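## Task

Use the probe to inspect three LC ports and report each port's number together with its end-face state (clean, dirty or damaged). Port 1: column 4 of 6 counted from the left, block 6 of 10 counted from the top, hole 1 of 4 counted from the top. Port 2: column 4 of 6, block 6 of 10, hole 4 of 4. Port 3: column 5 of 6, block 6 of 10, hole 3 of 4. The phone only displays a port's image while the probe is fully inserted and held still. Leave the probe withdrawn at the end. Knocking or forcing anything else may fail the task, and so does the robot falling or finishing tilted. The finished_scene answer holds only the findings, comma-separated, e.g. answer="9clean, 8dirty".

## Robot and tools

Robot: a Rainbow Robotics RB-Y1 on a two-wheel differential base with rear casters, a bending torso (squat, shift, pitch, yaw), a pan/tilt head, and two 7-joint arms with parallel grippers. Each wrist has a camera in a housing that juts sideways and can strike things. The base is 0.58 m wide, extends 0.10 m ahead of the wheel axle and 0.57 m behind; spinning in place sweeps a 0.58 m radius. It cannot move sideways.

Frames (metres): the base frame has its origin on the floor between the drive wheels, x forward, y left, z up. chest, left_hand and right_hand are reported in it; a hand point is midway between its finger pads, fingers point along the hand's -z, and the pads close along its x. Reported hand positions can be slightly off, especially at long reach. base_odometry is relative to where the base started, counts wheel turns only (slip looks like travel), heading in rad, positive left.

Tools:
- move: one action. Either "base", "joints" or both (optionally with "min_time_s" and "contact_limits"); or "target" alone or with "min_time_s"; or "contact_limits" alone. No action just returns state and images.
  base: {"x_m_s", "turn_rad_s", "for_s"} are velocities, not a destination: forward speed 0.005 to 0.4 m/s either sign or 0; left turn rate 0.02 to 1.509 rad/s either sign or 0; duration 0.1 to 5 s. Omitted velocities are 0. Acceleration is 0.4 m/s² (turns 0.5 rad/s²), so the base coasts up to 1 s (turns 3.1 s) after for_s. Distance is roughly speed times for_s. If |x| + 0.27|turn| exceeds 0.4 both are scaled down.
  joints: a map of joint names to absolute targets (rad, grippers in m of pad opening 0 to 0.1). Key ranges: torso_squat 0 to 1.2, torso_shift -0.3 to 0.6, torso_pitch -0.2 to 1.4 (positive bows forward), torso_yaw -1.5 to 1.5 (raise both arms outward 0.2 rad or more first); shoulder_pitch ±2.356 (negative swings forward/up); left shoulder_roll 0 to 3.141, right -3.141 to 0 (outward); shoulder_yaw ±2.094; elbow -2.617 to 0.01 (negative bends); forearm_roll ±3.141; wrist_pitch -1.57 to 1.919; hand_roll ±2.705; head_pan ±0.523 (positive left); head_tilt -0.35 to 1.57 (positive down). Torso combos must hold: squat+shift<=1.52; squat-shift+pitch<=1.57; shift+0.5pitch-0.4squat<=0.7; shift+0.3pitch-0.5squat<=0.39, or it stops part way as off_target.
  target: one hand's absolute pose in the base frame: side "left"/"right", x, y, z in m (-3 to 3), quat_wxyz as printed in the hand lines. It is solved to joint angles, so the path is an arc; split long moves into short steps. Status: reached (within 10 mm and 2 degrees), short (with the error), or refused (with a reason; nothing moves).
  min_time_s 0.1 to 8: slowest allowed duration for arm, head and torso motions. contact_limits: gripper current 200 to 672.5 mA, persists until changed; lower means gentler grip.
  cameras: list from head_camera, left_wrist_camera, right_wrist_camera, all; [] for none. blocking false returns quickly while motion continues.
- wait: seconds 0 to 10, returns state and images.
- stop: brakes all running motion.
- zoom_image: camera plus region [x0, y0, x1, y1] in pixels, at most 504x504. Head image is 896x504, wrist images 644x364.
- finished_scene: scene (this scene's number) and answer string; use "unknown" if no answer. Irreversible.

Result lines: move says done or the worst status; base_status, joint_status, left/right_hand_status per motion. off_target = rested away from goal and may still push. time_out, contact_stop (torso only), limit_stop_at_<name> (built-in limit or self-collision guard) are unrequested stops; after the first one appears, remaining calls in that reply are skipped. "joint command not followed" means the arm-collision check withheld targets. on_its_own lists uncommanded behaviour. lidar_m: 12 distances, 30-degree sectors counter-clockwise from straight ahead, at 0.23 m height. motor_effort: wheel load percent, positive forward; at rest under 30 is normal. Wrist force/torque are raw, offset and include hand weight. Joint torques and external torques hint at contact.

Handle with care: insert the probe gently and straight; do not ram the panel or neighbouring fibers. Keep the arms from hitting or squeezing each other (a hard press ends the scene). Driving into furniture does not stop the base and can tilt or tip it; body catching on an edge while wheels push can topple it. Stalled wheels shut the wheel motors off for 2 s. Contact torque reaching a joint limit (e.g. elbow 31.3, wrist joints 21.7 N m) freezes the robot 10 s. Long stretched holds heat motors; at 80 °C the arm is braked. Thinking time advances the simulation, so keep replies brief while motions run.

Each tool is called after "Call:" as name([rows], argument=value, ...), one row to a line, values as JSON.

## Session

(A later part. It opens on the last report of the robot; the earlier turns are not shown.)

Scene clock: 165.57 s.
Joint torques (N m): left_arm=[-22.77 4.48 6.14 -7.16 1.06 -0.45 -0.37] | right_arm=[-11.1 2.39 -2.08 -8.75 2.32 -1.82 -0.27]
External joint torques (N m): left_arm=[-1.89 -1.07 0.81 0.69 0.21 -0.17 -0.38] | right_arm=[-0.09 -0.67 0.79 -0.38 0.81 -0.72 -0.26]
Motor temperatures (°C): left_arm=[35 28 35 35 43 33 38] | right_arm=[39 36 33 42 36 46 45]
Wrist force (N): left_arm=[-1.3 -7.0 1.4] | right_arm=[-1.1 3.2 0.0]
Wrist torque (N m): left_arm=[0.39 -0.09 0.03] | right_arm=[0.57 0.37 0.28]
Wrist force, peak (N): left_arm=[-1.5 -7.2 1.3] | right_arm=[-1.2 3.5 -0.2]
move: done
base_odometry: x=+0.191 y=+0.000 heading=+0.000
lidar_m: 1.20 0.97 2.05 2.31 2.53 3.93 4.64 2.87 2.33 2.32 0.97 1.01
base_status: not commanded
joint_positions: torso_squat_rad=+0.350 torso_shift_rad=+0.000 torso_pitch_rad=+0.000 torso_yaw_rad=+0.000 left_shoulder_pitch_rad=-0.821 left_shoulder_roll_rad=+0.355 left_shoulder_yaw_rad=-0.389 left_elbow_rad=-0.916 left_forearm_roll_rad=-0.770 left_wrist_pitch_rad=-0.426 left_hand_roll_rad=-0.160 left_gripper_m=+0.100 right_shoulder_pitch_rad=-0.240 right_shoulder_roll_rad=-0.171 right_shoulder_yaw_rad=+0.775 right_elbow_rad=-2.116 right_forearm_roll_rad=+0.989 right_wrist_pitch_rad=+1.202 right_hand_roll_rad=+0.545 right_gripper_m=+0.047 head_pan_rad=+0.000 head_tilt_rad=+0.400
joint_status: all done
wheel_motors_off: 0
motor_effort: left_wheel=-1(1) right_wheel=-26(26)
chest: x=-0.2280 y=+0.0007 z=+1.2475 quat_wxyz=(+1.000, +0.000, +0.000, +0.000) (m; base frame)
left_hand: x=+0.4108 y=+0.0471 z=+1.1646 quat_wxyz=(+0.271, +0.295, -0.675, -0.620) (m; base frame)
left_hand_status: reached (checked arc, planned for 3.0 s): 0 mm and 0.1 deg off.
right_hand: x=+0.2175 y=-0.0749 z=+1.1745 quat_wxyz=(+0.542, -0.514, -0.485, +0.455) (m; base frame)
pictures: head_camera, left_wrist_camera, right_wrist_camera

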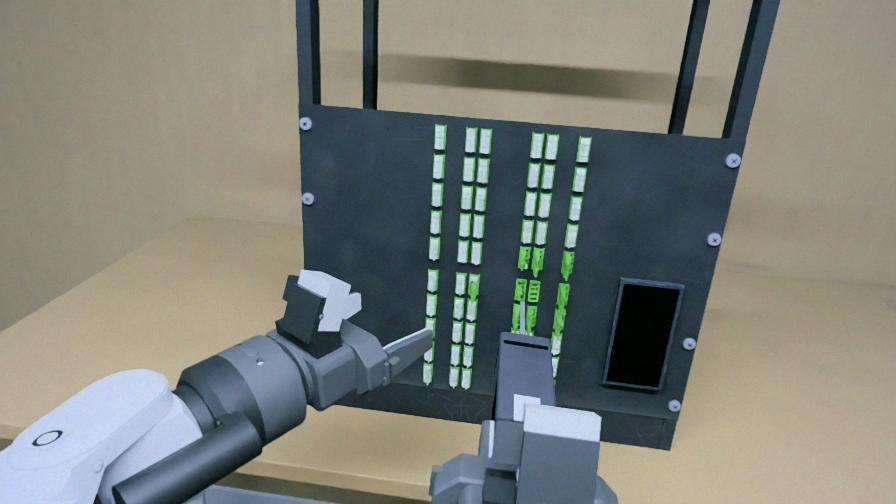

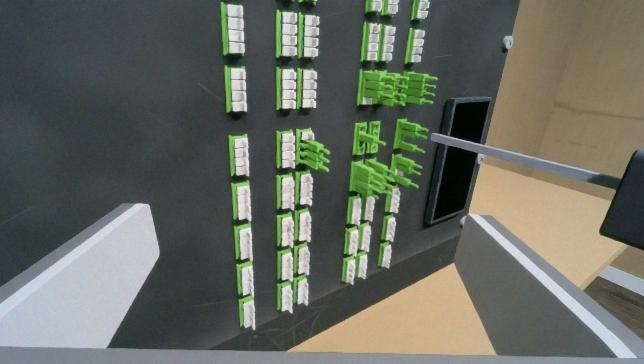

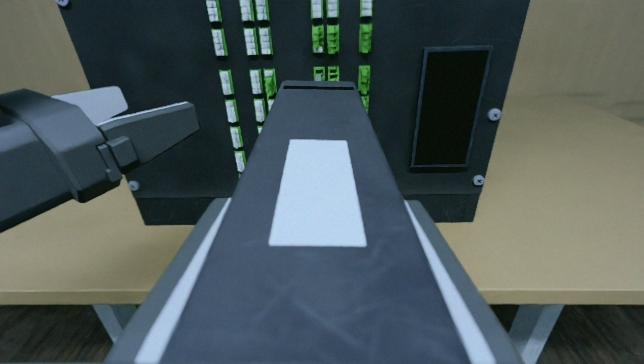

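Call:
move(target={"side":"right","x":0.2473,"y":-0.0785,"z":1.1745,"quat_wxyz":[0.5418,-0.5145,-0.4851,0.4544]}, min_time_s=2)

Call:
zoom_image(camera="left_wrist_camera", region=[345, 100, 445, 180])

Call:
zoom_image(camera="head_camera", region=[505, 260, 555, 310])

Call:
zoom_image(camera="right_wrist_camera", region=[280, 20, 360, 90])

Scene clock: 183.03 s.
Joint torques (N m): left_arm=[-22.66 4.45 5.92 -7.08 1.06 -0.45 -0.25] | right_arm=[-17.19 1.48 -4.67 -8.69 1.56 -1.79 -0.22]
External joint torques (N m): left_arm=[-1.79 -1.11 0.59 0.77 0.21 -0.17 -0.26] | right_arm=[-4.7 -1 -1.39 -0.25 0.06 -0.73 -0.22]
Motor temperatures (°C): left_arm=[35 28 35 35 43 33 38] | right_arm=[39 36 33 42 36 46 45]
Wrist force (N): left_arm=[-1.4 -7.6 1.6] | right_arm=[-1.1 3.2 -0.1]
Wrist torque (N m): left_arm=[0.47 -0.09 0.01] | right_arm=[0.58 0.38 0.29]
Wrist force, peak (N): left_arm=[-1.4 -7.6 1.6] | right_arm=[-1.1 3.5 -0.2]
move: done
base_odometry: x=+0.191 y=+0.000 heading=+0.000
lidar_m: 1.20 0.95 2.04 2.30 2.53 3.93 4.64 2.88 2.33 2.31 0.97 1.01
base_status: not commanded
joint_positions: torso_squat_rad=+0.350 torso_shift_rad=+0.000 torso_pitch_rad=+0.000 torso_yaw_rad=+0.000 left_shoulder_pitch_rad=-0.821 left_shoulder_roll_rad=+0.355 left_shoulder_yaw_rad=-0.389 left_elbow_rad=-0.916 left_forearm_roll_rad=-0.770 left_wrist_pitch_rad=-0.426 left_hand_roll_rad=-0.160 left_gripper_m=+0.100 right_shoulder_pitch_rad=-0.307 right_shoulder_roll_rad=-0.171 right_shoulder_yaw_rad=+0.710 right_elbow_rad=-2.024 right_forearm_roll_rad=+0.933 right_wrist_pitch_rad=+1.158 right_hand_roll_rad=+0.523 right_gripper_m=+0.047 head_pan_rad=+0.000 head_tilt_rad=+0.400
joint_status: all done
wheel_motors_off: 0
motor_effort: left_wheel=-1(1) right_wheel=-24(26)
chest: x=-0.2280 y=+0.0007 z=+1.2475 quat_wxyz=(+1.000, +0.000, +0.000, +0.000) (m; base frame)
left_hand: x=+0.4108 y=+0.0471 z=+1.1646 quat_wxyz=(+0.271, +0.295, -0.675, -0.620) (m; base frame)
right_hand: x=+0.2471 y=-0.0785 z=+1.1740 quat_wxyz=(+0.542, -0.514, -0.485, +0.455) (m; base frame)
right_hand_status: reached (checked arc, planned for 2.0 s): 1 mm and 0.1 deg off.
pictures: head_camera, left_wrist_camera, right_wrist_camera

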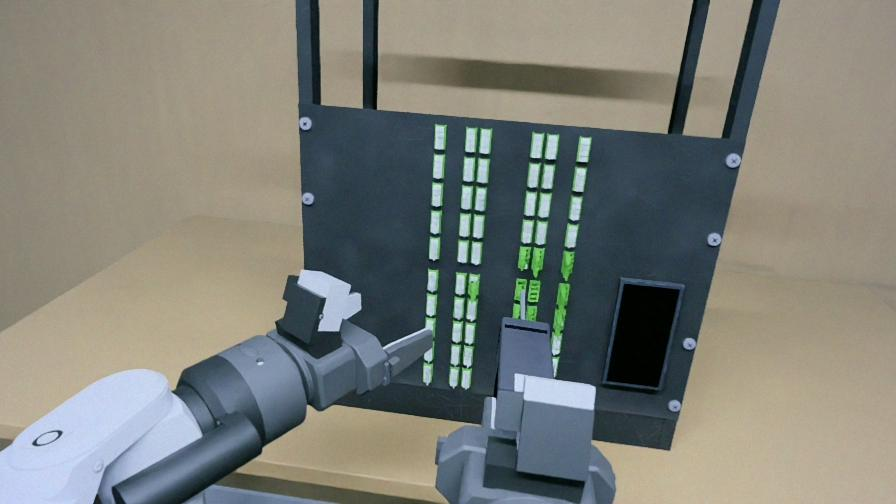

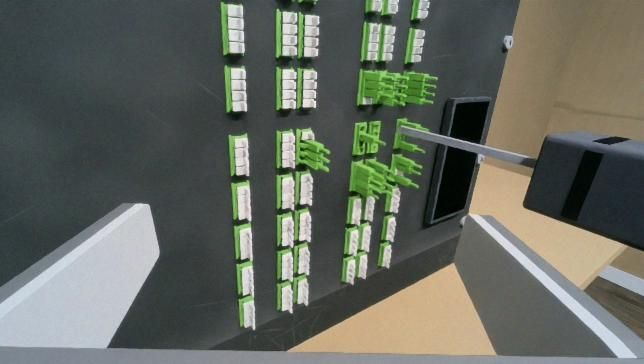

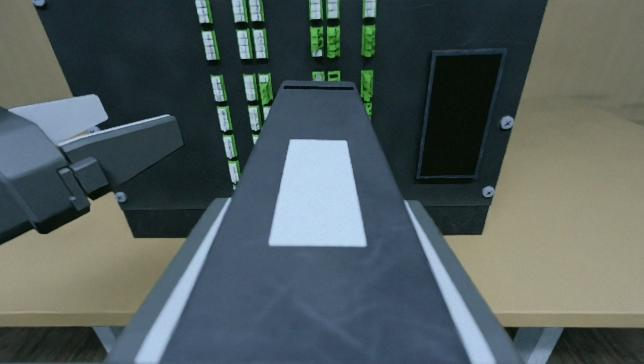

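Scaled by 5.040 from the camera's 644x364 image, which has a finer 920x520 frame.

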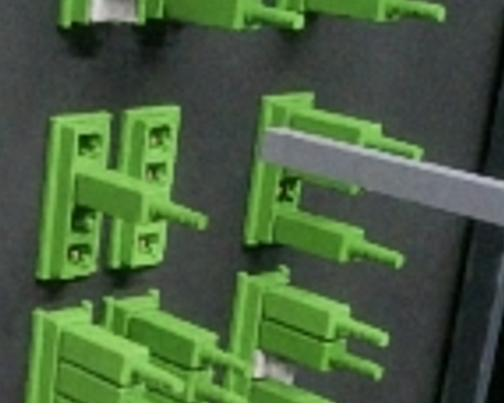

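Scaled by 10.080 from the camera's 896x504 image, which has a finer 1280x720 frame.

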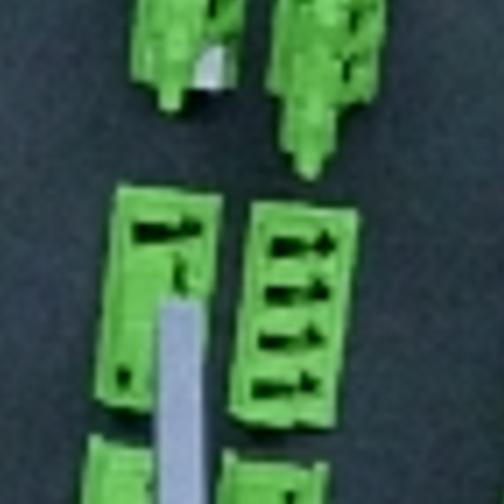

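Scaled by 6.300 from the camera's 644x364 image, which has a finer 1265x715 frame.

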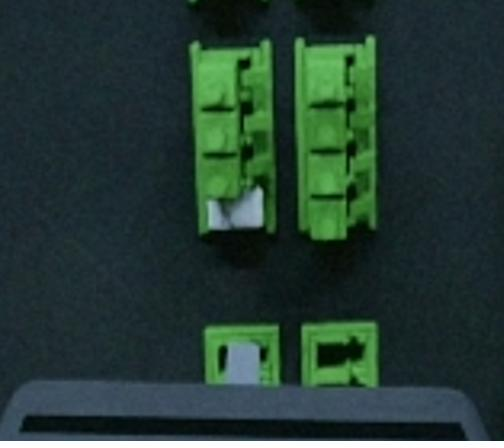

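Call:
move(target={"side":"right","x":0.2477,"y":-0.0755,"z":1.1716,"quat_wxyz":[0.5418,-0.5145,-0.4851,0.4544]}, min_time_s=1)

Call:
zoom_image(camera="left_wrist_camera", region=[345, 100, 445, 180])

Call:
zoom_image(camera="head_camera", region=[505, 260, 555, 310])

Call:
zoom_image(camera="right_wrist_camera", region=[280, 20, 360, 90])

Scene clock: 197.87 s.
Joint torques (N m): left_arm=[-22.56 4.67 5.77 -7.16 1.07 -0.39 -0.34] | right_arm=[-17.08 4.37 -2.59 -8.72 2.37 -1.76 -0.21]
External joint torques (N m): left_arm=[-1.69 -0.88 0.44 0.69 0.23 -0.11 -0.35] | right_arm=[-4.58 1.75 0.65 -0.24 0.86 -0.72 -0.21]
Motor temperatures (°C): left_arm=[35 28 34 35 43 33 38] | right_arm=[39 36 33 42 36 46 45]
Wrist force (N): left_arm=[-1.1 -6.8 1.6] | right_arm=[-1.1 3.2 0.0]
Wrist torque (N m): left_arm=[0.39 -0.09 0.02] | right_arm=[0.56 0.37 0.28]
Wrist force, peak (N): left_arm=[-1.3 -7.5 1.7] | right_arm=[-0.9 3.5 -0.2]
move: done
base_odometry: x=+0.191 y=+0.000 heading=+0.000
lidar_m: 1.20 0.97 2.05 2.31 2.53 3.92 4.64 2.88 2.33 2.31 0.96 1.00
base_status: not commanded
joint_positions: torso_squat_rad=+0.350 torso_shift_rad=+0.000 torso_pitch_rad=+0.000 torso_yaw_rad=+0.000 left_shoulder_pitch_rad=-0.821 left_shoulder_roll_rad=+0.355 left_shoulder_yaw_rad=-0.389 left_elbow_rad=-0.916 left_forearm_roll_rad=-0.770 left_wrist_pitch_rad=-0.426 left_hand_roll_rad=-0.160 left_gripper_m=+0.100 right_shoulder_pitch_rad=-0.307 right_shoulder_roll_rad=-0.165 right_shoulder_yaw_rad=+0.715 right_elbow_rad=-2.009 right_forearm_roll_rad=+0.944 right_wrist_pitch_rad=+1.154 right_hand_roll_rad=+0.511 right_gripper_m=+0.047 head_pan_rad=+0.000 head_tilt_rad=+0.400
joint_status: all done
wheel_motors_off: 0
motor_effort: left_wheel=-1(1) right_wheel=-24(26)
chest: x=-0.2280 y=+0.0007 z=+1.2475 quat_wxyz=(+1.000, +0.000, +0.000, +0.000) (m; base frame)
left_hand: x=+0.4108 y=+0.0471 z=+1.1646 quat_wxyz=(+0.271, +0.295, -0.675, -0.620) (m; base frame)
right_hand: x=+0.2476 y=-0.0758 z=+1.1711 quat_wxyz=(+0.542, -0.514, -0.485, +0.455) (m; base frame)
right_hand_status: reached (checked arc, planned for 1.0 s): 1 mm and 0.1 deg off.
pictures: head_camera, left_wrist_camera, right_wrist_camera

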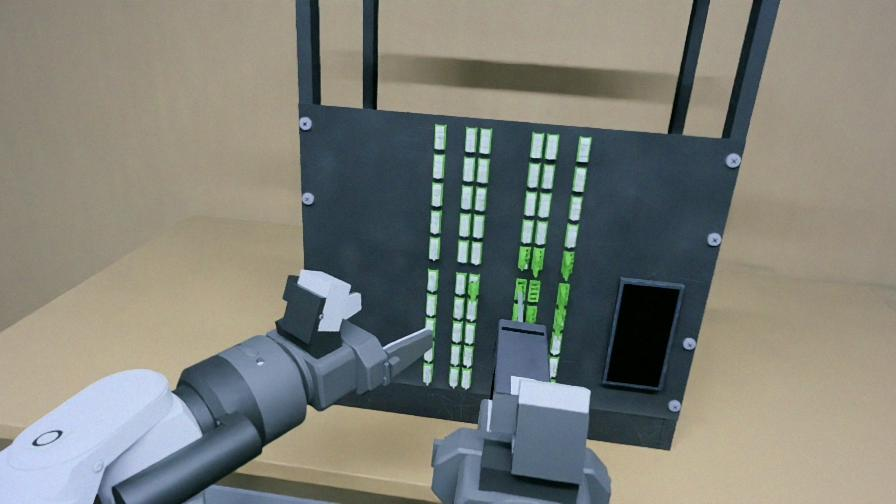

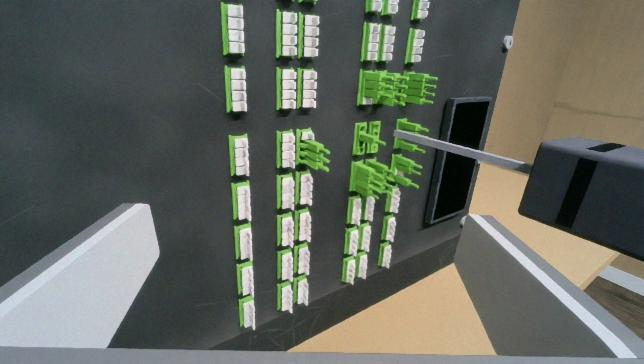

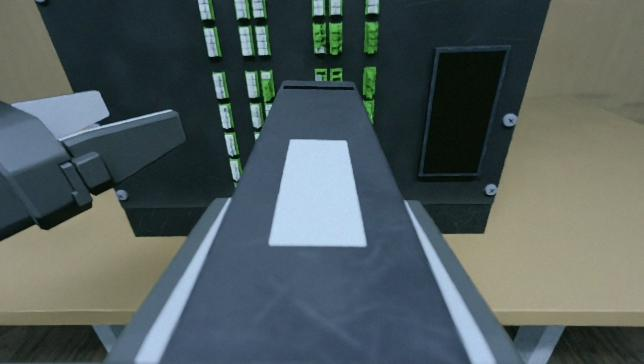

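Scaled by 5.040 from the camera's 644x364 image, which has a finer 920x520 frame.

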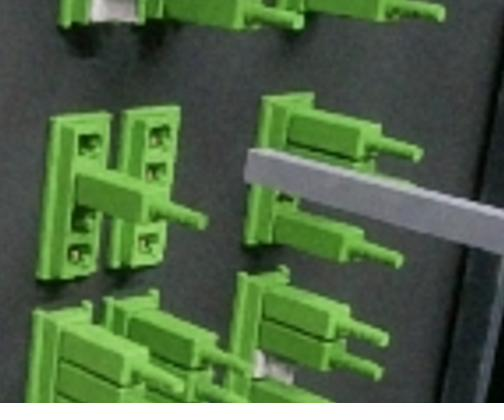

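Scaled by 10.080 from the camera's 896x504 image, which has a finer 1280x720 frame.

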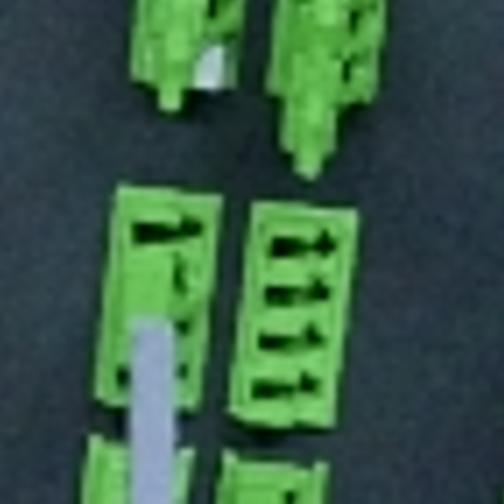

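Scaled by 6.300 from the camera's 644x364 image, which has a finer 1265x715 frame.

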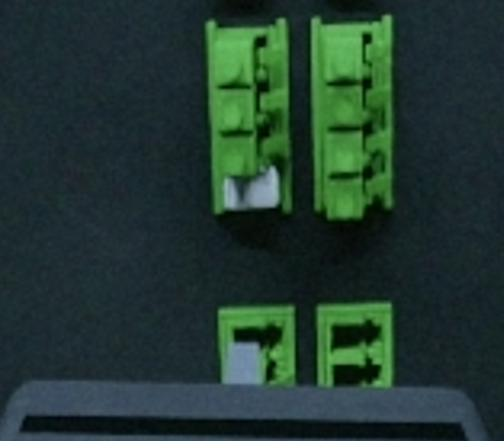

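Call:
move(target={"side":"right","x":0.2616,"y":-0.0769,"z":1.1714,"quat_wxyz":[0.5418,-0.5145,-0.4851,0.4544]}, min_time_s=1.5)

Call:
zoom_image(camera="left_wrist_camera", region=[345, 100, 445, 180])

Call:
zoom_image(camera="head_camera", region=[505, 260, 555, 310])

Call:
zoom_image(camera="right_wrist_camera", region=[280, 20, 360, 90])

Scene clock: 208.47 s.
Joint torques (N m): left_arm=[-22.47 4.68 6.01 -7.15 1.05 -0.48 -0.37] | right_arm=[-18.12 4.07 -4.7 -8.8 1.64 -1.74 -0.23]
External joint torques (N m): left_arm=[-1.59 -0.88 0.68 0.7 0.21 -0.2 -0.38] | right_arm=[-4.92 1.74 -1.28 -0.29 0.13 -0.72 -0.23]
Motor temperatures (°C): left_arm=[36 28 34 35 43 33 38] | right_arm=[39 36 33 42 36 46 45]
Wrist force (N): left_arm=[-0.9 -7.0 1.7] | right_arm=[-1.1 3.2 -0.2]
Wrist torque (N m): left_arm=[0.40 -0.06 0.02] | right_arm=[0.57 0.36 0.29]
Wrist force, peak (N): left_arm=[-1.1 -7.5 1.6] | right_arm=[-1.1 3.5 -0.2]
move: done
base_odometry: x=+0.191 y=+0.000 heading=+0.000
lidar_m: 1.20 0.95 2.05 2.32 2.54 3.93 4.64 2.88 2.33 2.31 0.97 1.01
base_status: not commanded
joint_positions: torso_squat_rad=+0.350 torso_shift_rad=+0.000 torso_pitch_rad=+0.000 torso_yaw_rad=+0.000 left_shoulder_pitch_rad=-0.821 left_shoulder_roll_rad=+0.355 left_shoulder_yaw_rad=-0.389 left_elbow_rad=-0.916 left_forearm_roll_rad=-0.770 left_wrist_pitch_rad=-0.426 left_hand_roll_rad=-0.160 left_gripper_m=+0.100 right_shoulder_pitch_rad=-0.340 right_shoulder_roll_rad=-0.164 right_shoulder_yaw_rad=+0.688 right_elbow_rad=-1.962 right_forearm_roll_rad=+0.923 right_wrist_pitch_rad=+1.132 right_hand_roll_rad=+0.499 right_gripper_m=+0.047 head_pan_rad=+0.000 head_tilt_rad=+0.400
joint_status: all done
wheel_motors_off: 0
motor_effort: left_wheel=-1(1) right_wheel=-23(26)
chest: x=-0.2280 y=+0.0007 z=+1.2475 quat_wxyz=(+1.000, +0.000, +0.000, +0.000) (m; base frame)
left_hand: x=+0.4108 y=+0.0471 z=+1.1646 quat_wxyz=(+0.271, +0.295, -0.675, -0.620) (m; base frame)
right_hand: x=+0.2615 y=-0.0771 z=+1.1709 quat_wxyz=(+0.542, -0.514, -0.485, +0.455) (m; base frame)
right_hand_status: reached (checked arc, planned for 1.5 s): 1 mm and 0.1 deg off.
pictures: head_camera, left_wrist_camera, right_wrist_camera

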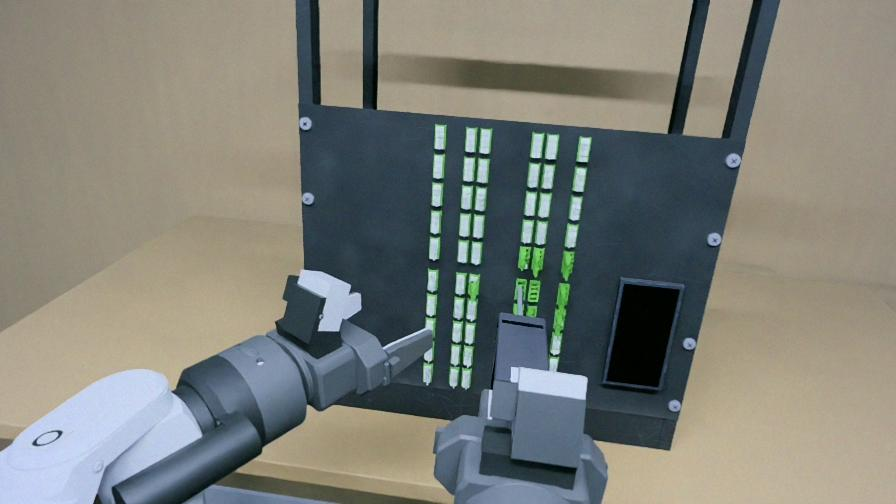

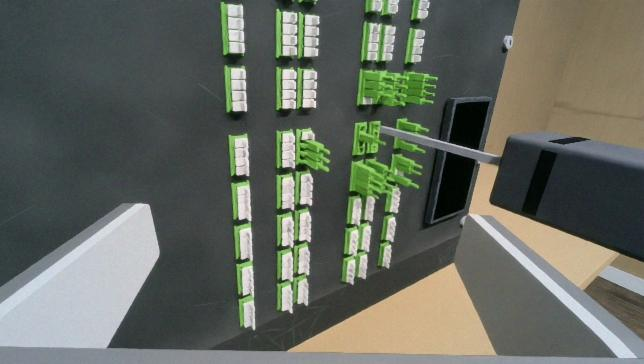

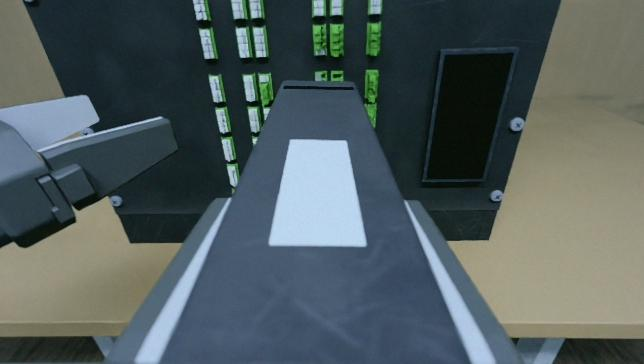

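Scaled by 5.040 from the camera's 644x364 image, which has a finer 920x520 frame.

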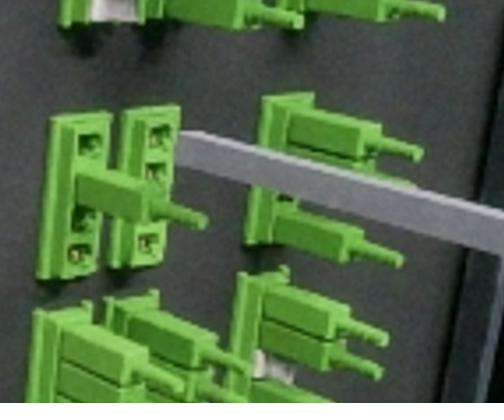

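Scaled by 10.080 from the camera's 896x504 image, which has a finer 1280x720 frame.

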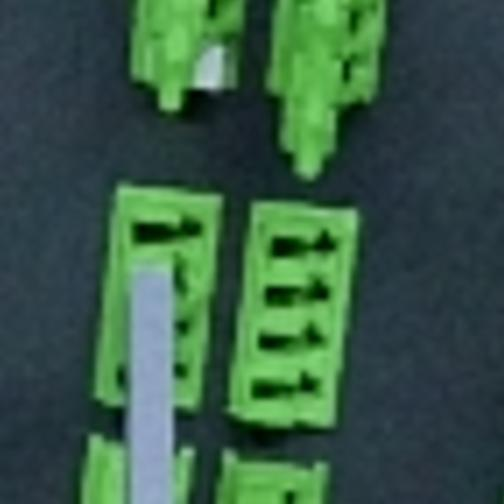

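Scaled by 6.300 from the camera's 644x364 image, which has a finer 1265x715 frame.

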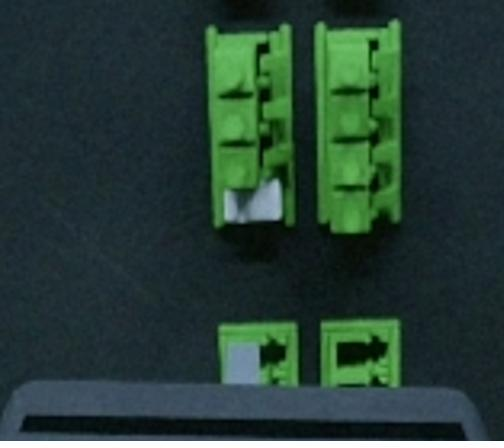

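Call:
move(target={"side":"right","x":0.2696,"y":-0.0777,"z":1.1698,"quat_wxyz":[0.5418,-0.5145,-0.4851,0.4544]}, min_time_s=1.5)

Call:
zoom_image(camera="left_wrist_camera", region=[345, 110, 405, 158])

Call:
zoom_image(camera="head_camera", region=[505, 265, 545, 305])

Call:
zoom_image(camera="right_wrist_camera", region=[300, 50, 350, 90])

Scene clock: 237.00 s.
Joint torques (N m): left_arm=[-22.6 4.33 5.66 -7.16 1.06 -0.42 -0.28] | right_arm=[-18.29 1.52 -4.68 -8.97 1.63 -1.77 -0.23]
External joint torques (N m): left_arm=[-1.73 -1.23 0.33 0.69 0.21 -0.14 -0.3] | right_arm=[-4.73 -0.65 -1.17 -0.43 0.12 -0.77 -0.22]
Motor temperatures (°C): left_arm=[36 28 34 35 43 33 38] | right_arm=[39 36 33 42 36 46 45]
Wrist force (N): left_arm=[-1.2 -7.3 1.4] | right_arm=[-1.1 3.2 -0.1]
Wrist torque (N m): left_arm=[0.43 -0.10 0.03] | right_arm=[0.57 0.36 0.28]
Wrist force, peak (N): left_arm=[-1.6 -7.5 1.2] | right_arm=[-1.1 3.5 -0.2]
move: done
base_odometry: x=+0.191 y=+0.000 heading=+0.000
lidar_m: 1.20 0.96 2.05 2.31 2.53 3.93 4.64 2.88 2.33 2.31 0.97 1.00
base_status: not commanded
joint_positions: torso_squat_rad=+0.350 torso_shift_rad=+0.000 torso_pitch_rad=+0.000 torso_yaw_rad=+0.000 left_shoulder_pitch_rad=-0.821 left_shoulder_roll_rad=+0.355 left_shoulder_yaw_rad=-0.389 left_elbow_rad=-0.916 left_forearm_roll_rad=-0.770 left_wrist_pitch_rad=-0.426 left_hand_roll_rad=-0.160 left_gripper_m=+0.100 right_shoulder_pitch_rad=-0.356 right_shoulder_roll_rad=-0.164 right_shoulder_yaw_rad=+0.675 right_elbow_rad=-1.932 right_forearm_roll_rad=+0.914 right_wrist_pitch_rad=+1.117 right_hand_roll_rad=+0.487 right_gripper_m=+0.047 head_pan_rad=+0.000 head_tilt_rad=+0.400
joint_status: all done
wheel_motors_off: 0
motor_effort: left_wheel=-1(1) right_wheel=-24(25)
chest: x=-0.2280 y=+0.0007 z=+1.2475 quat_wxyz=(+1.000, +0.000, +0.000, +0.000) (m; base frame)
left_hand: x=+0.4108 y=+0.0471 z=+1.1646 quat_wxyz=(+0.271, +0.295, -0.675, -0.620) (m; base frame)
right_hand: x=+0.2691 y=-0.0778 z=+1.1694 quat_wxyz=(+0.542, -0.514, -0.485, +0.455) (m; base frame)
right_hand_status: reached (checked arc, planned for 1.5 s): 1 mm and 0.1 deg off.
pictures: head_camera, left_wrist_camera, right_wrist_camera

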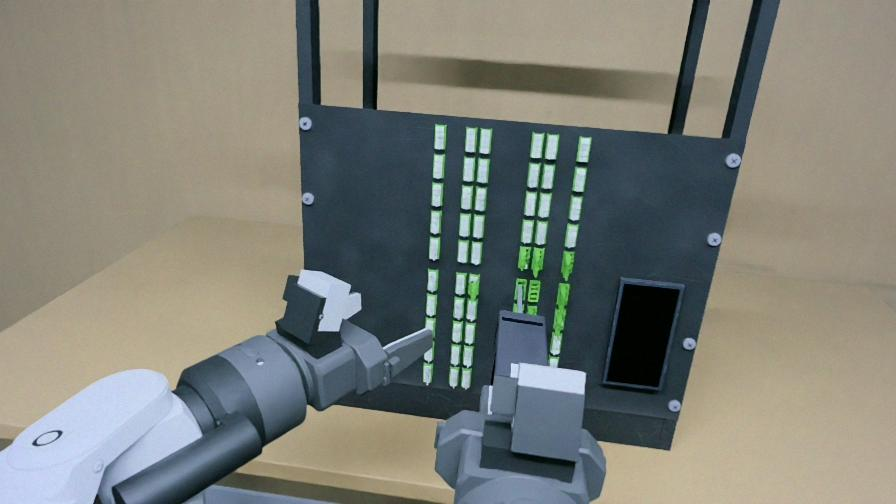

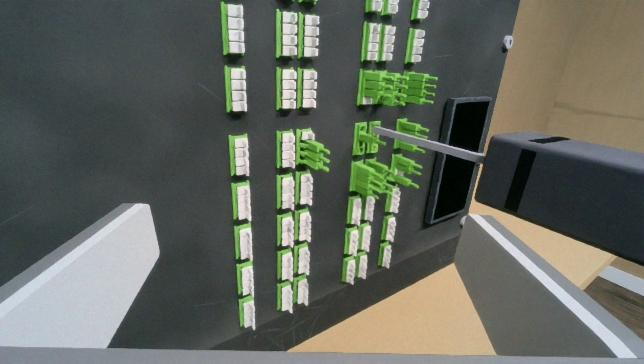

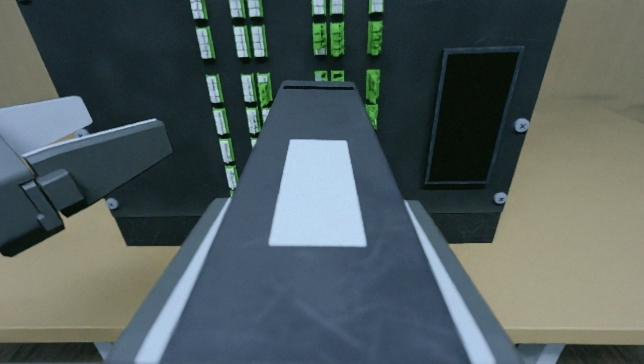

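Scaled by 8.400 from the camera's 644x364 image, which has a finer 920x520 frame.

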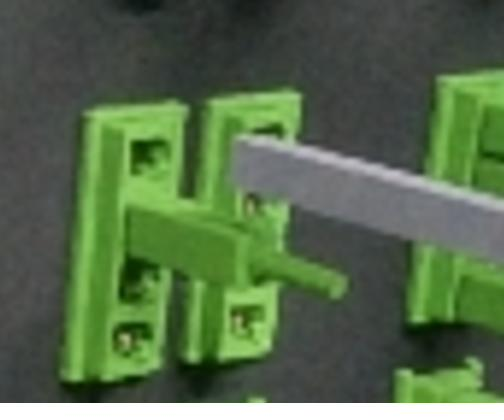

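Scaled by 12.600 from the camera's 896x504 image, which has a finer 1280x720 frame.

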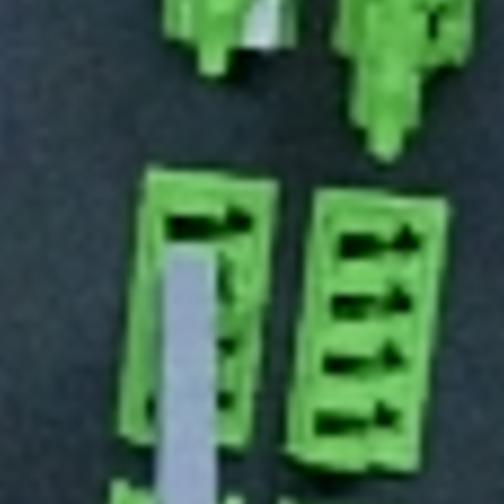

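Scaled by 10.080 from the camera's 644x364 image, which has a finer 1265x715 frame.

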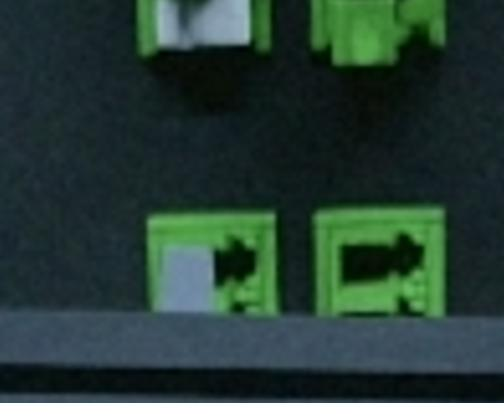

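Call:
move(target={"side":"right","x":0.2746,"y":-0.0784,"z":1.1679,"quat_wxyz":[0.5418,-0.5145,-0.4851,0.4544]}, min_time_s=1.5)

Call:
zoom_image(camera="left_wrist_camera", region=[345, 110, 405, 158])

Call:
zoom_image(camera="head_camera", region=[505, 265, 545, 305])

Call:
zoom_image(camera="right_wrist_camera", region=[300, 50, 350, 90])

Scene clock: 249.77 s.
Joint torques (N m): left_arm=[-22.57 4.38 6.02 -7.12 1.15 -0.36 -0.26] | right_arm=[-18.65 0.9 -5.19 -8.89 1.64 -1.67 -0.23]
External joint torques (N m): left_arm=[-1.7 -1.17 0.69 0.74 0.3 -0.07 -0.27] | right_arm=[-4.86 -1.16 -1.63 -0.32 0.13 -0.69 -0.23]
Motor temperatures (°C): left_arm=[36 28 34 35 43 33 38] | right_arm=[39 36 33 42 36 46 45]
Wrist force (N): left_arm=[-1.4 -7.1 1.4] | right_arm=[-1.0 3.1 -0.2]
Wrist torque (N m): left_arm=[0.42 -0.08 0.04] | right_arm=[0.58 0.38 0.28]
Wrist force, peak (N): left_arm=[-1.1 -7.4 2.1] | right_arm=[-1.0 3.5 -0.2]
move: done
base_odometry: x=+0.191 y=+0.000 heading=+0.000
lidar_m: 1.20 0.97 2.04 2.31 2.54 3.93 4.63 2.88 2.33 2.32 0.97 1.01
base_status: not commanded
joint_positions: torso_squat_rad=+0.350 torso_shift_rad=+0.000 torso_pitch_rad=+0.000 torso_yaw_rad=+0.000 left_shoulder_pitch_rad=-0.821 left_shoulder_roll_rad=+0.355 left_shoulder_yaw_rad=-0.389 left_elbow_rad=-0.916 left_forearm_roll_rad=-0.770 left_wrist_pitch_rad=-0.426 left_hand_roll_rad=-0.160 left_gripper_m=+0.100 right_shoulder_pitch_rad=-0.365 right_shoulder_roll_rad=-0.165 right_shoulder_yaw_rad=+0.668 right_elbow_rad=-1.910 right_forearm_roll_rad=+0.911 right_wrist_pitch_rad=+1.105 right_hand_roll_rad=+0.475 right_gripper_m=+0.047 head_pan_rad=+0.000 head_tilt_rad=+0.400
joint_status: all done
wheel_motors_off: 0
motor_effort: left_wheel=-1(1) right_wheel=-22(25)
chest: x=-0.2280 y=+0.0007 z=+1.2475 quat_wxyz=(+1.000, +0.000, +0.000, +0.000) (m; base frame)
left_hand: x=+0.4108 y=+0.0471 z=+1.1646 quat_wxyz=(+0.271, +0.295, -0.675, -0.620) (m; base frame)
right_hand: x=+0.2743 y=-0.0784 z=+1.1674 quat_wxyz=(+0.542, -0.514, -0.485, +0.455) (m; base frame)
right_hand_status: reached (checked arc, planned for 1.5 s): 1 mm and 0.1 deg off.
pictures: head_camera, left_wrist_camera, right_wrist_camera

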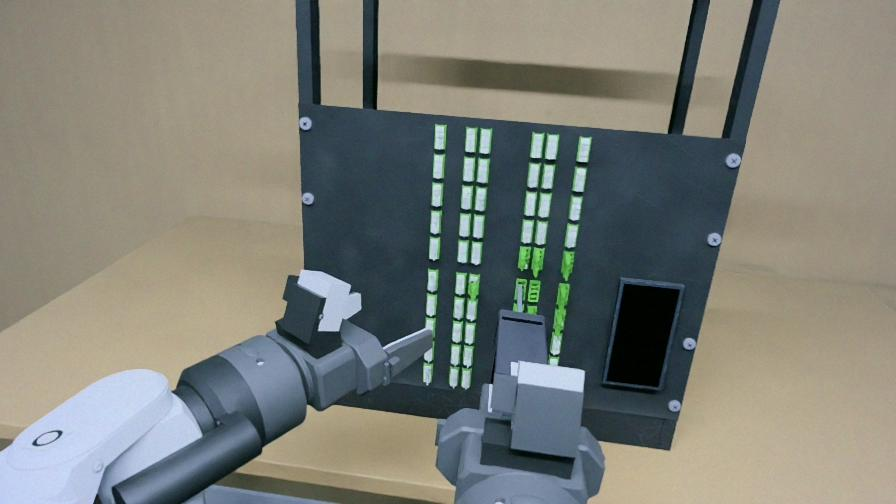

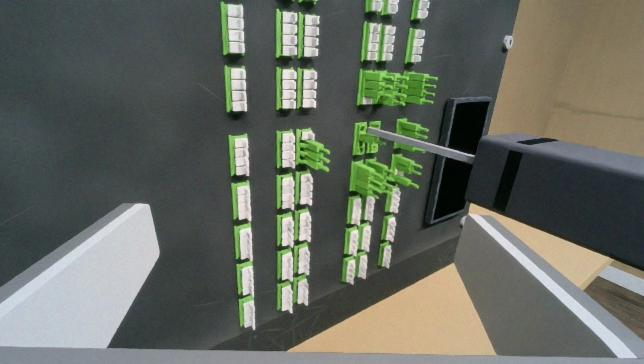

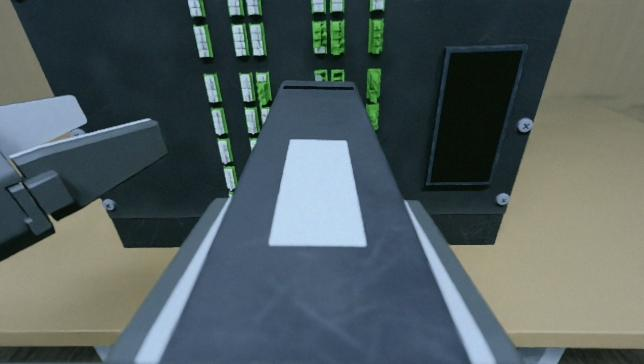

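Scaled by 8.400 from the camera's 644x364 image, which has a finer 920x520 frame.

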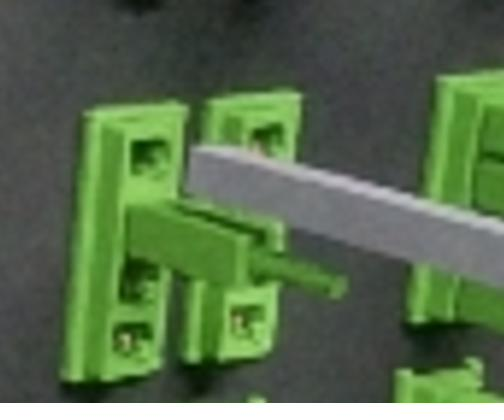

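Scaled by 12.600 from the camera's 896x504 image, which has a finer 1280x720 frame.

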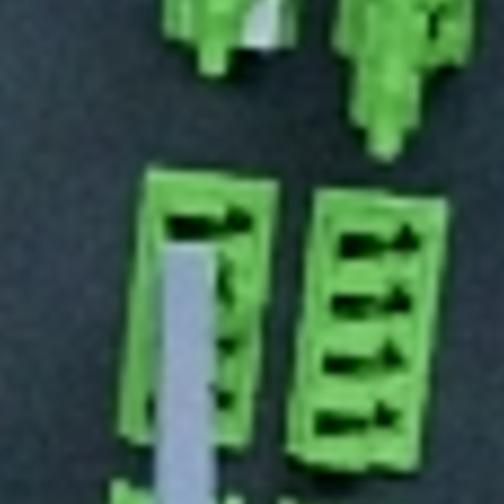

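Scaled by 10.080 from the camera's 644x364 image, which has a finer 1265x715 frame.

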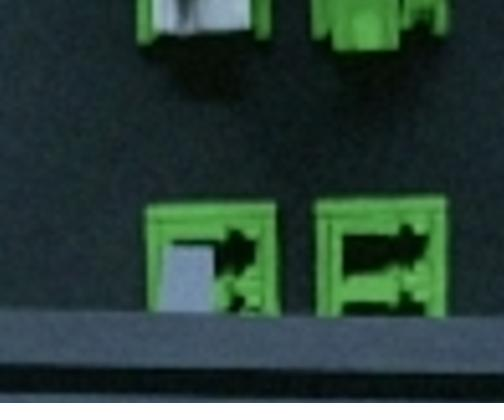

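Call:
move(target={"side":"right","x":0.2803,"y":-0.0797,"z":1.1673,"quat_wxyz":[0.5418,-0.5145,-0.4851,0.4544]}, min_time_s=1.5)

Call:
zoom_image(camera="left_wrist_camera", region=[345, 110, 405, 158])

Call:
zoom_image(camera="head_camera", region=[505, 265, 545, 305])

Call:
zoom_image(camera="right_wrist_camera", region=[300, 50, 350, 90])

Scene clock: 263.23 s.
Joint torques (N m): left_arm=[-22.6 4.6 6.28 -7.15 1.03 -0.46 -0.35] | right_arm=[-19.11 1.05 -5.15 -8.81 1.6 -1.68 -0.28]
External joint torques (N m): left_arm=[-1.72 -0.96 0.95 0.7 0.18 -0.18 -0.36] | right_arm=[-5.04 -0.85 -1.51 -0.22 0.1 -0.71 -0.27]
Motor temperatures (°C): left_arm=[36 28 34 35 43 33 37] | right_arm=[39 36 33 42 36 46 45]
Wrist force (N): left_arm=[-1.0 -6.8 1.4] | right_arm=[-1.1 3.2 -0.3]
Wrist torque (N m): left_arm=[0.38 -0.06 0.02] | right_arm=[0.55 0.37 0.28]
Wrist force, peak (N): left_arm=[-0.9 -7.6 1.3] | right_arm=[-1.1 3.5 0.0]
move: done
base_odometry: x=+0.191 y=+0.000 heading=+0.000
lidar_m: 1.20 0.96 2.04 2.31 2.53 3.93 4.64 2.87 2.32 2.31 0.96 1.01
base_status: not commanded
joint_positions: torso_squat_rad=+0.350 torso_shift_rad=+0.000 torso_pitch_rad=+0.000 torso_yaw_rad=+0.000 left_shoulder_pitch_rad=-0.821 left_shoulder_roll_rad=+0.355 left_shoulder_yaw_rad=-0.389 left_elbow_rad=-0.916 left_forearm_roll_rad=-0.770 left_wrist_pitch_rad=-0.426 left_hand_roll_rad=-0.160 left_gripper_m=+0.100 right_shoulder_pitch_rad=-0.378 right_shoulder_roll_rad=-0.166 right_shoulder_yaw_rad=+0.657 right_elbow_rad=-1.889 right_forearm_roll_rad=+0.904 right_wrist_pitch_rad=+1.093 right_hand_roll_rad=+0.468 right_gripper_m=+0.047 head_pan_rad=+0.000 head_tilt_rad=+0.400
joint_status: all done
wheel_motors_off: 0
motor_effort: left_wheel=-1(1) right_wheel=-24(26)
chest: x=-0.2280 y=+0.0007 z=+1.2475 quat_wxyz=(+1.000, +0.000, +0.000, +0.000) (m; base frame)
left_hand: x=+0.4108 y=+0.0471 z=+1.1646 quat_wxyz=(+0.271, +0.295, -0.675, -0.620) (m; base frame)
right_hand: x=+0.2799 y=-0.0797 z=+1.1668 quat_wxyz=(+0.542, -0.514, -0.485, +0.455) (m; base frame)
right_hand_status: reached (checked arc, planned for 1.5 s): 1 mm and 0.1 deg off.
pictures: head_camera, left_wrist_camera, right_wrist_camera

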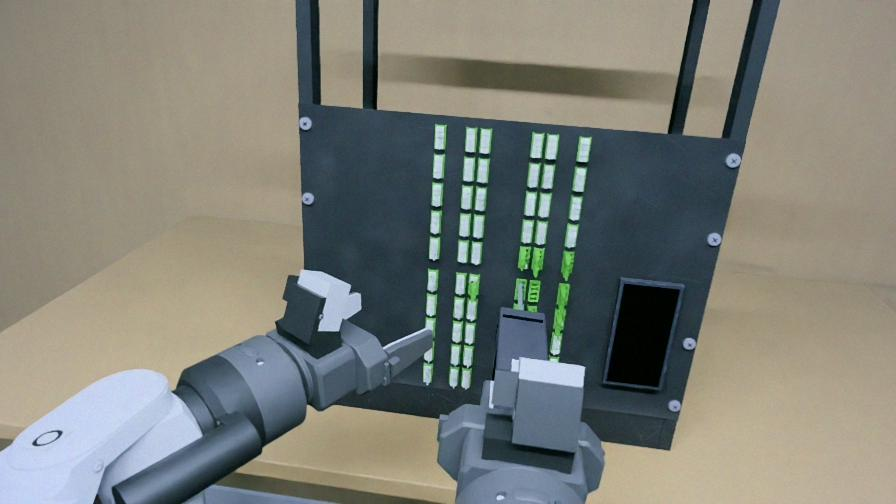

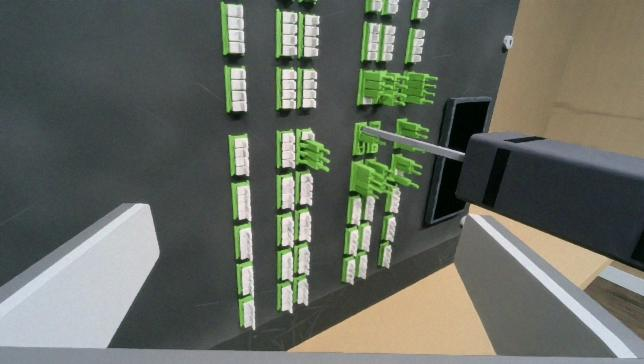

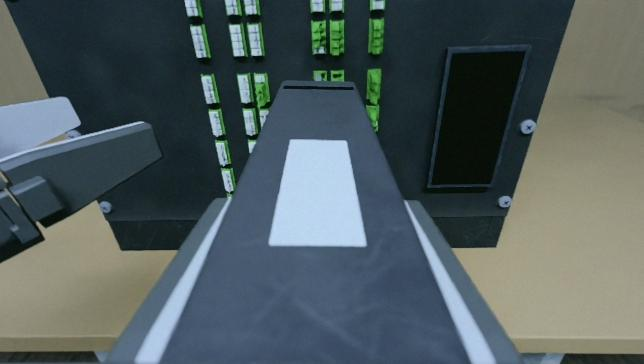

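Scaled by 8.400 from the camera's 644x364 image, which has a finer 920x520 frame.

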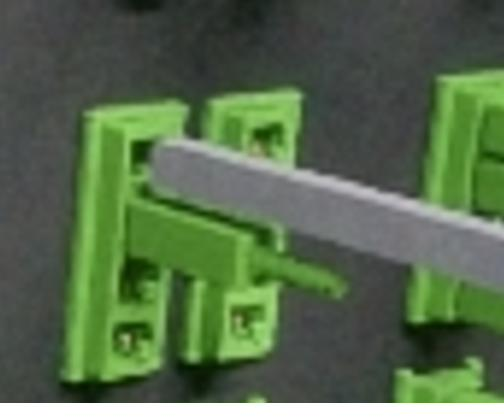

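Scaled by 12.600 from the camera's 896x504 image, which has a finer 1280x720 frame.

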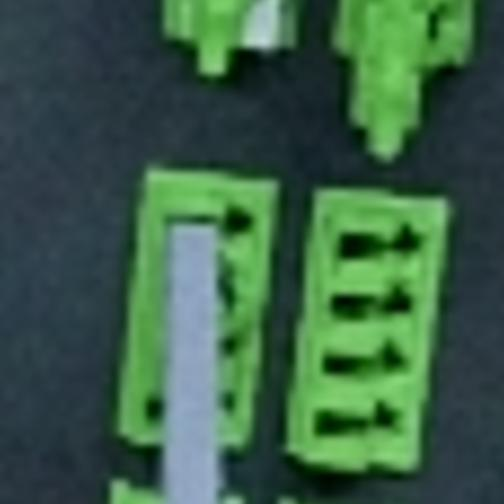

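Scaled by 10.080 from the camera's 644x364 image, which has a finer 1265x715 frame.

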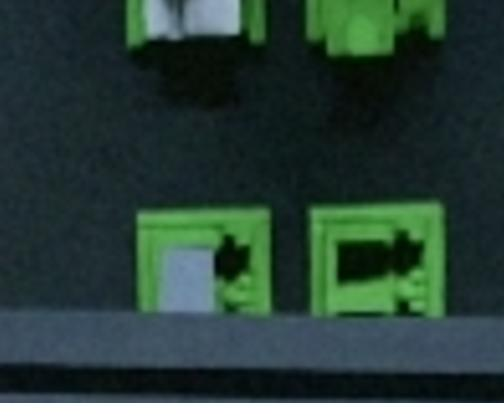

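Call:
move(target={"side":"right","x":0.2843,"y":-0.0802,"z":1.1673,"quat_wxyz":[0.5418,-0.5145,-0.4851,0.4544]}, min_time_s=1.5, cameras=["head_camera","left_wrist_camera","right_wrist_camera"])

Call:
zoom_image(camera="left_wrist_camera", region=[345, 110, 405, 158])

Call:
zoom_image(camera="head_camera", region=[505, 265, 545, 305])

Call:
zoom_image(camera="right_wrist_camera", region=[300, 50, 350, 90])

Scene clock: 270.20 s.
Joint torques (N m): left_arm=[-22.55 4.51 5.99 -7.08 1.01 -0.39 -0.32] | right_arm=[-20.67 1.61 -6.89 -8.11 1.75 -2.18 -0.21]
External joint torques (N m): left_arm=[-1.68 -1.05 0.66 0.77 0.17 -0.11 -0.34] | right_arm=[-6.4 -0.2 -3.21 0.49 0.24 -1.21 -0.21]
Motor temperatures (°C): left_arm=[36 28 34 35 43 33 37] | right_arm=[39 36 33 42 36 46 45]
Wrist force (N): left_arm=[-1.2 -6.3 1.4] | right_arm=[-1.9 4.6 10.4]
Wrist torque (N m): left_arm=[0.32 -0.08 0.04] | right_arm=[0.72 0.60 0.36]
Wrist force, peak (N): left_arm=[-1.6 -7.5 1.8] | right_arm=[-1.9 4.4 10.7]
move: done
base_odometry: x=+0.191 y=+0.000 heading=+0.000
lidar_m: 1.20 0.95 2.04 2.30 2.53 3.92 4.63 2.87 2.33 2.31 0.97 1.01
base_status: not commanded
joint_positions: torso_squat_rad=+0.350 torso_shift_rad=+0.000 torso_pitch_rad=+0.000 torso_yaw_rad=+0.000 left_shoulder_pitch_rad=-0.821 left_shoulder_roll_rad=+0.355 left_shoulder_yaw_rad=-0.389 left_elbow_rad=-0.916 left_forearm_roll_rad=-0.770 left_wrist_pitch_rad=-0.426 left_hand_roll_rad=-0.160 left_gripper_m=+0.100 right_shoulder_pitch_rad=-0.387 right_shoulder_roll_rad=-0.166 right_shoulder_yaw_rad=+0.650 right_elbow_rad=-1.874 right_forearm_roll_rad=+0.899 right_wrist_pitch_rad=+1.086 right_hand_roll_rad=+0.464 right_gripper_m=+0.047 head_pan_rad=+0.000 head_tilt_rad=+0.400
joint_status: all done
wheel_motors_off: 0
motor_effort: left_wheel=-1(1) right_wheel=-23(25)
chest: x=-0.2280 y=+0.0007 z=+1.2475 quat_wxyz=(+1.000, +0.000, +0.000, +0.000) (m; base frame)
left_hand: x=+0.4108 y=+0.0471 z=+1.1646 quat_wxyz=(+0.271, +0.295, -0.675, -0.620) (m; base frame)
right_hand: x=+0.2839 y=-0.0802 z=+1.1666 quat_wxyz=(+0.542, -0.514, -0.485, +0.455) (m; base frame)
right_hand_status: reached (checked arc, planned for 1.5 s): 1 mm and 0.1 deg off.
pictures: head_camera, left_wrist_camera, right_wrist_camera

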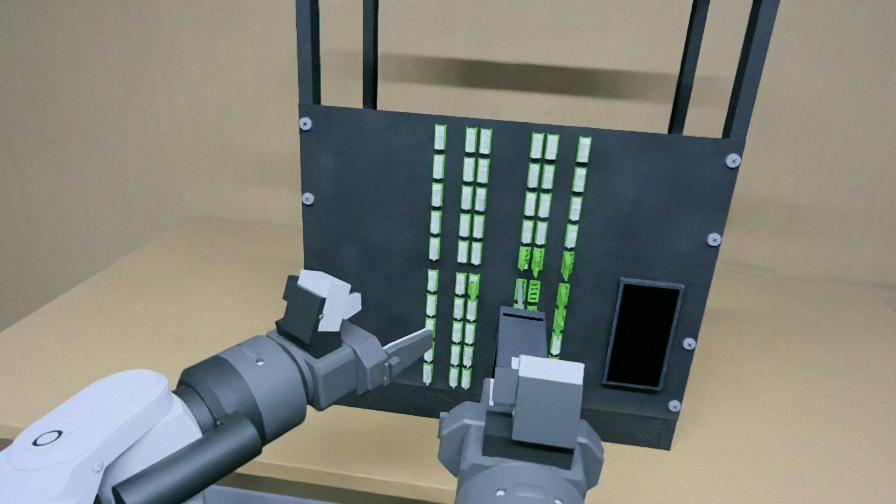

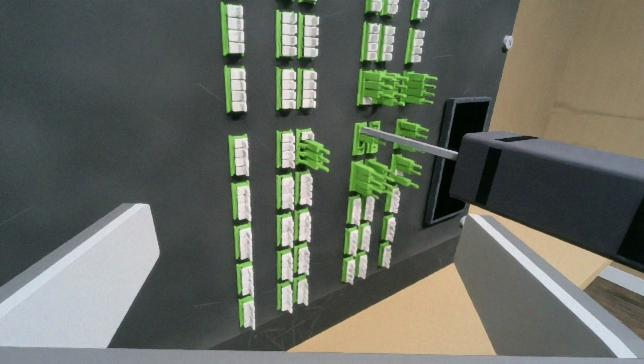

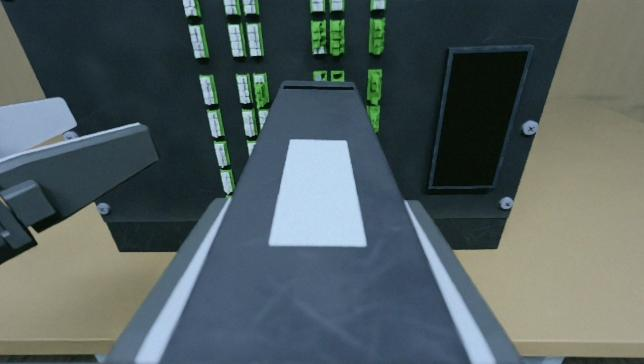

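Scaled by 8.400 from the camera's 644x364 image, which has a finer 920x520 frame.

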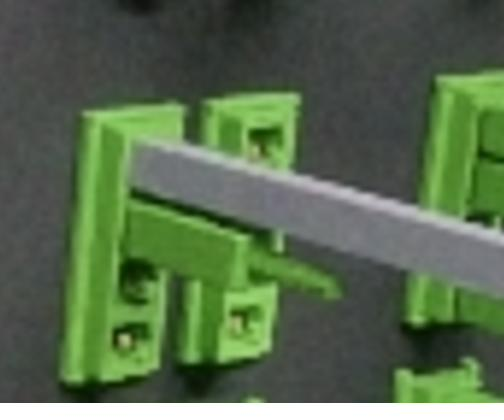

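Scaled by 12.600 from the camera's 896x504 image, which has a finer 1280x720 frame.

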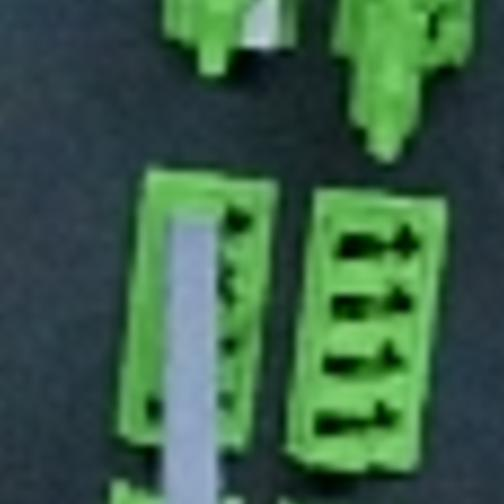

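Scaled by 10.080 from the camera's 644x364 image, which has a finer 1265x715 frame.

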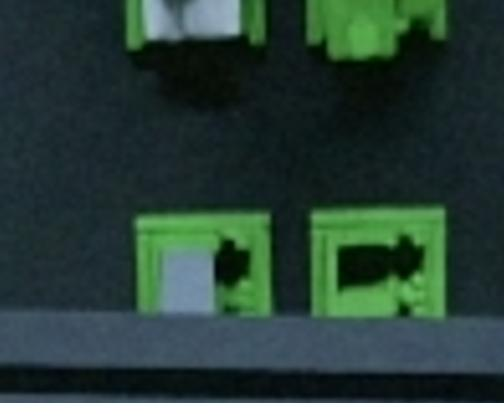

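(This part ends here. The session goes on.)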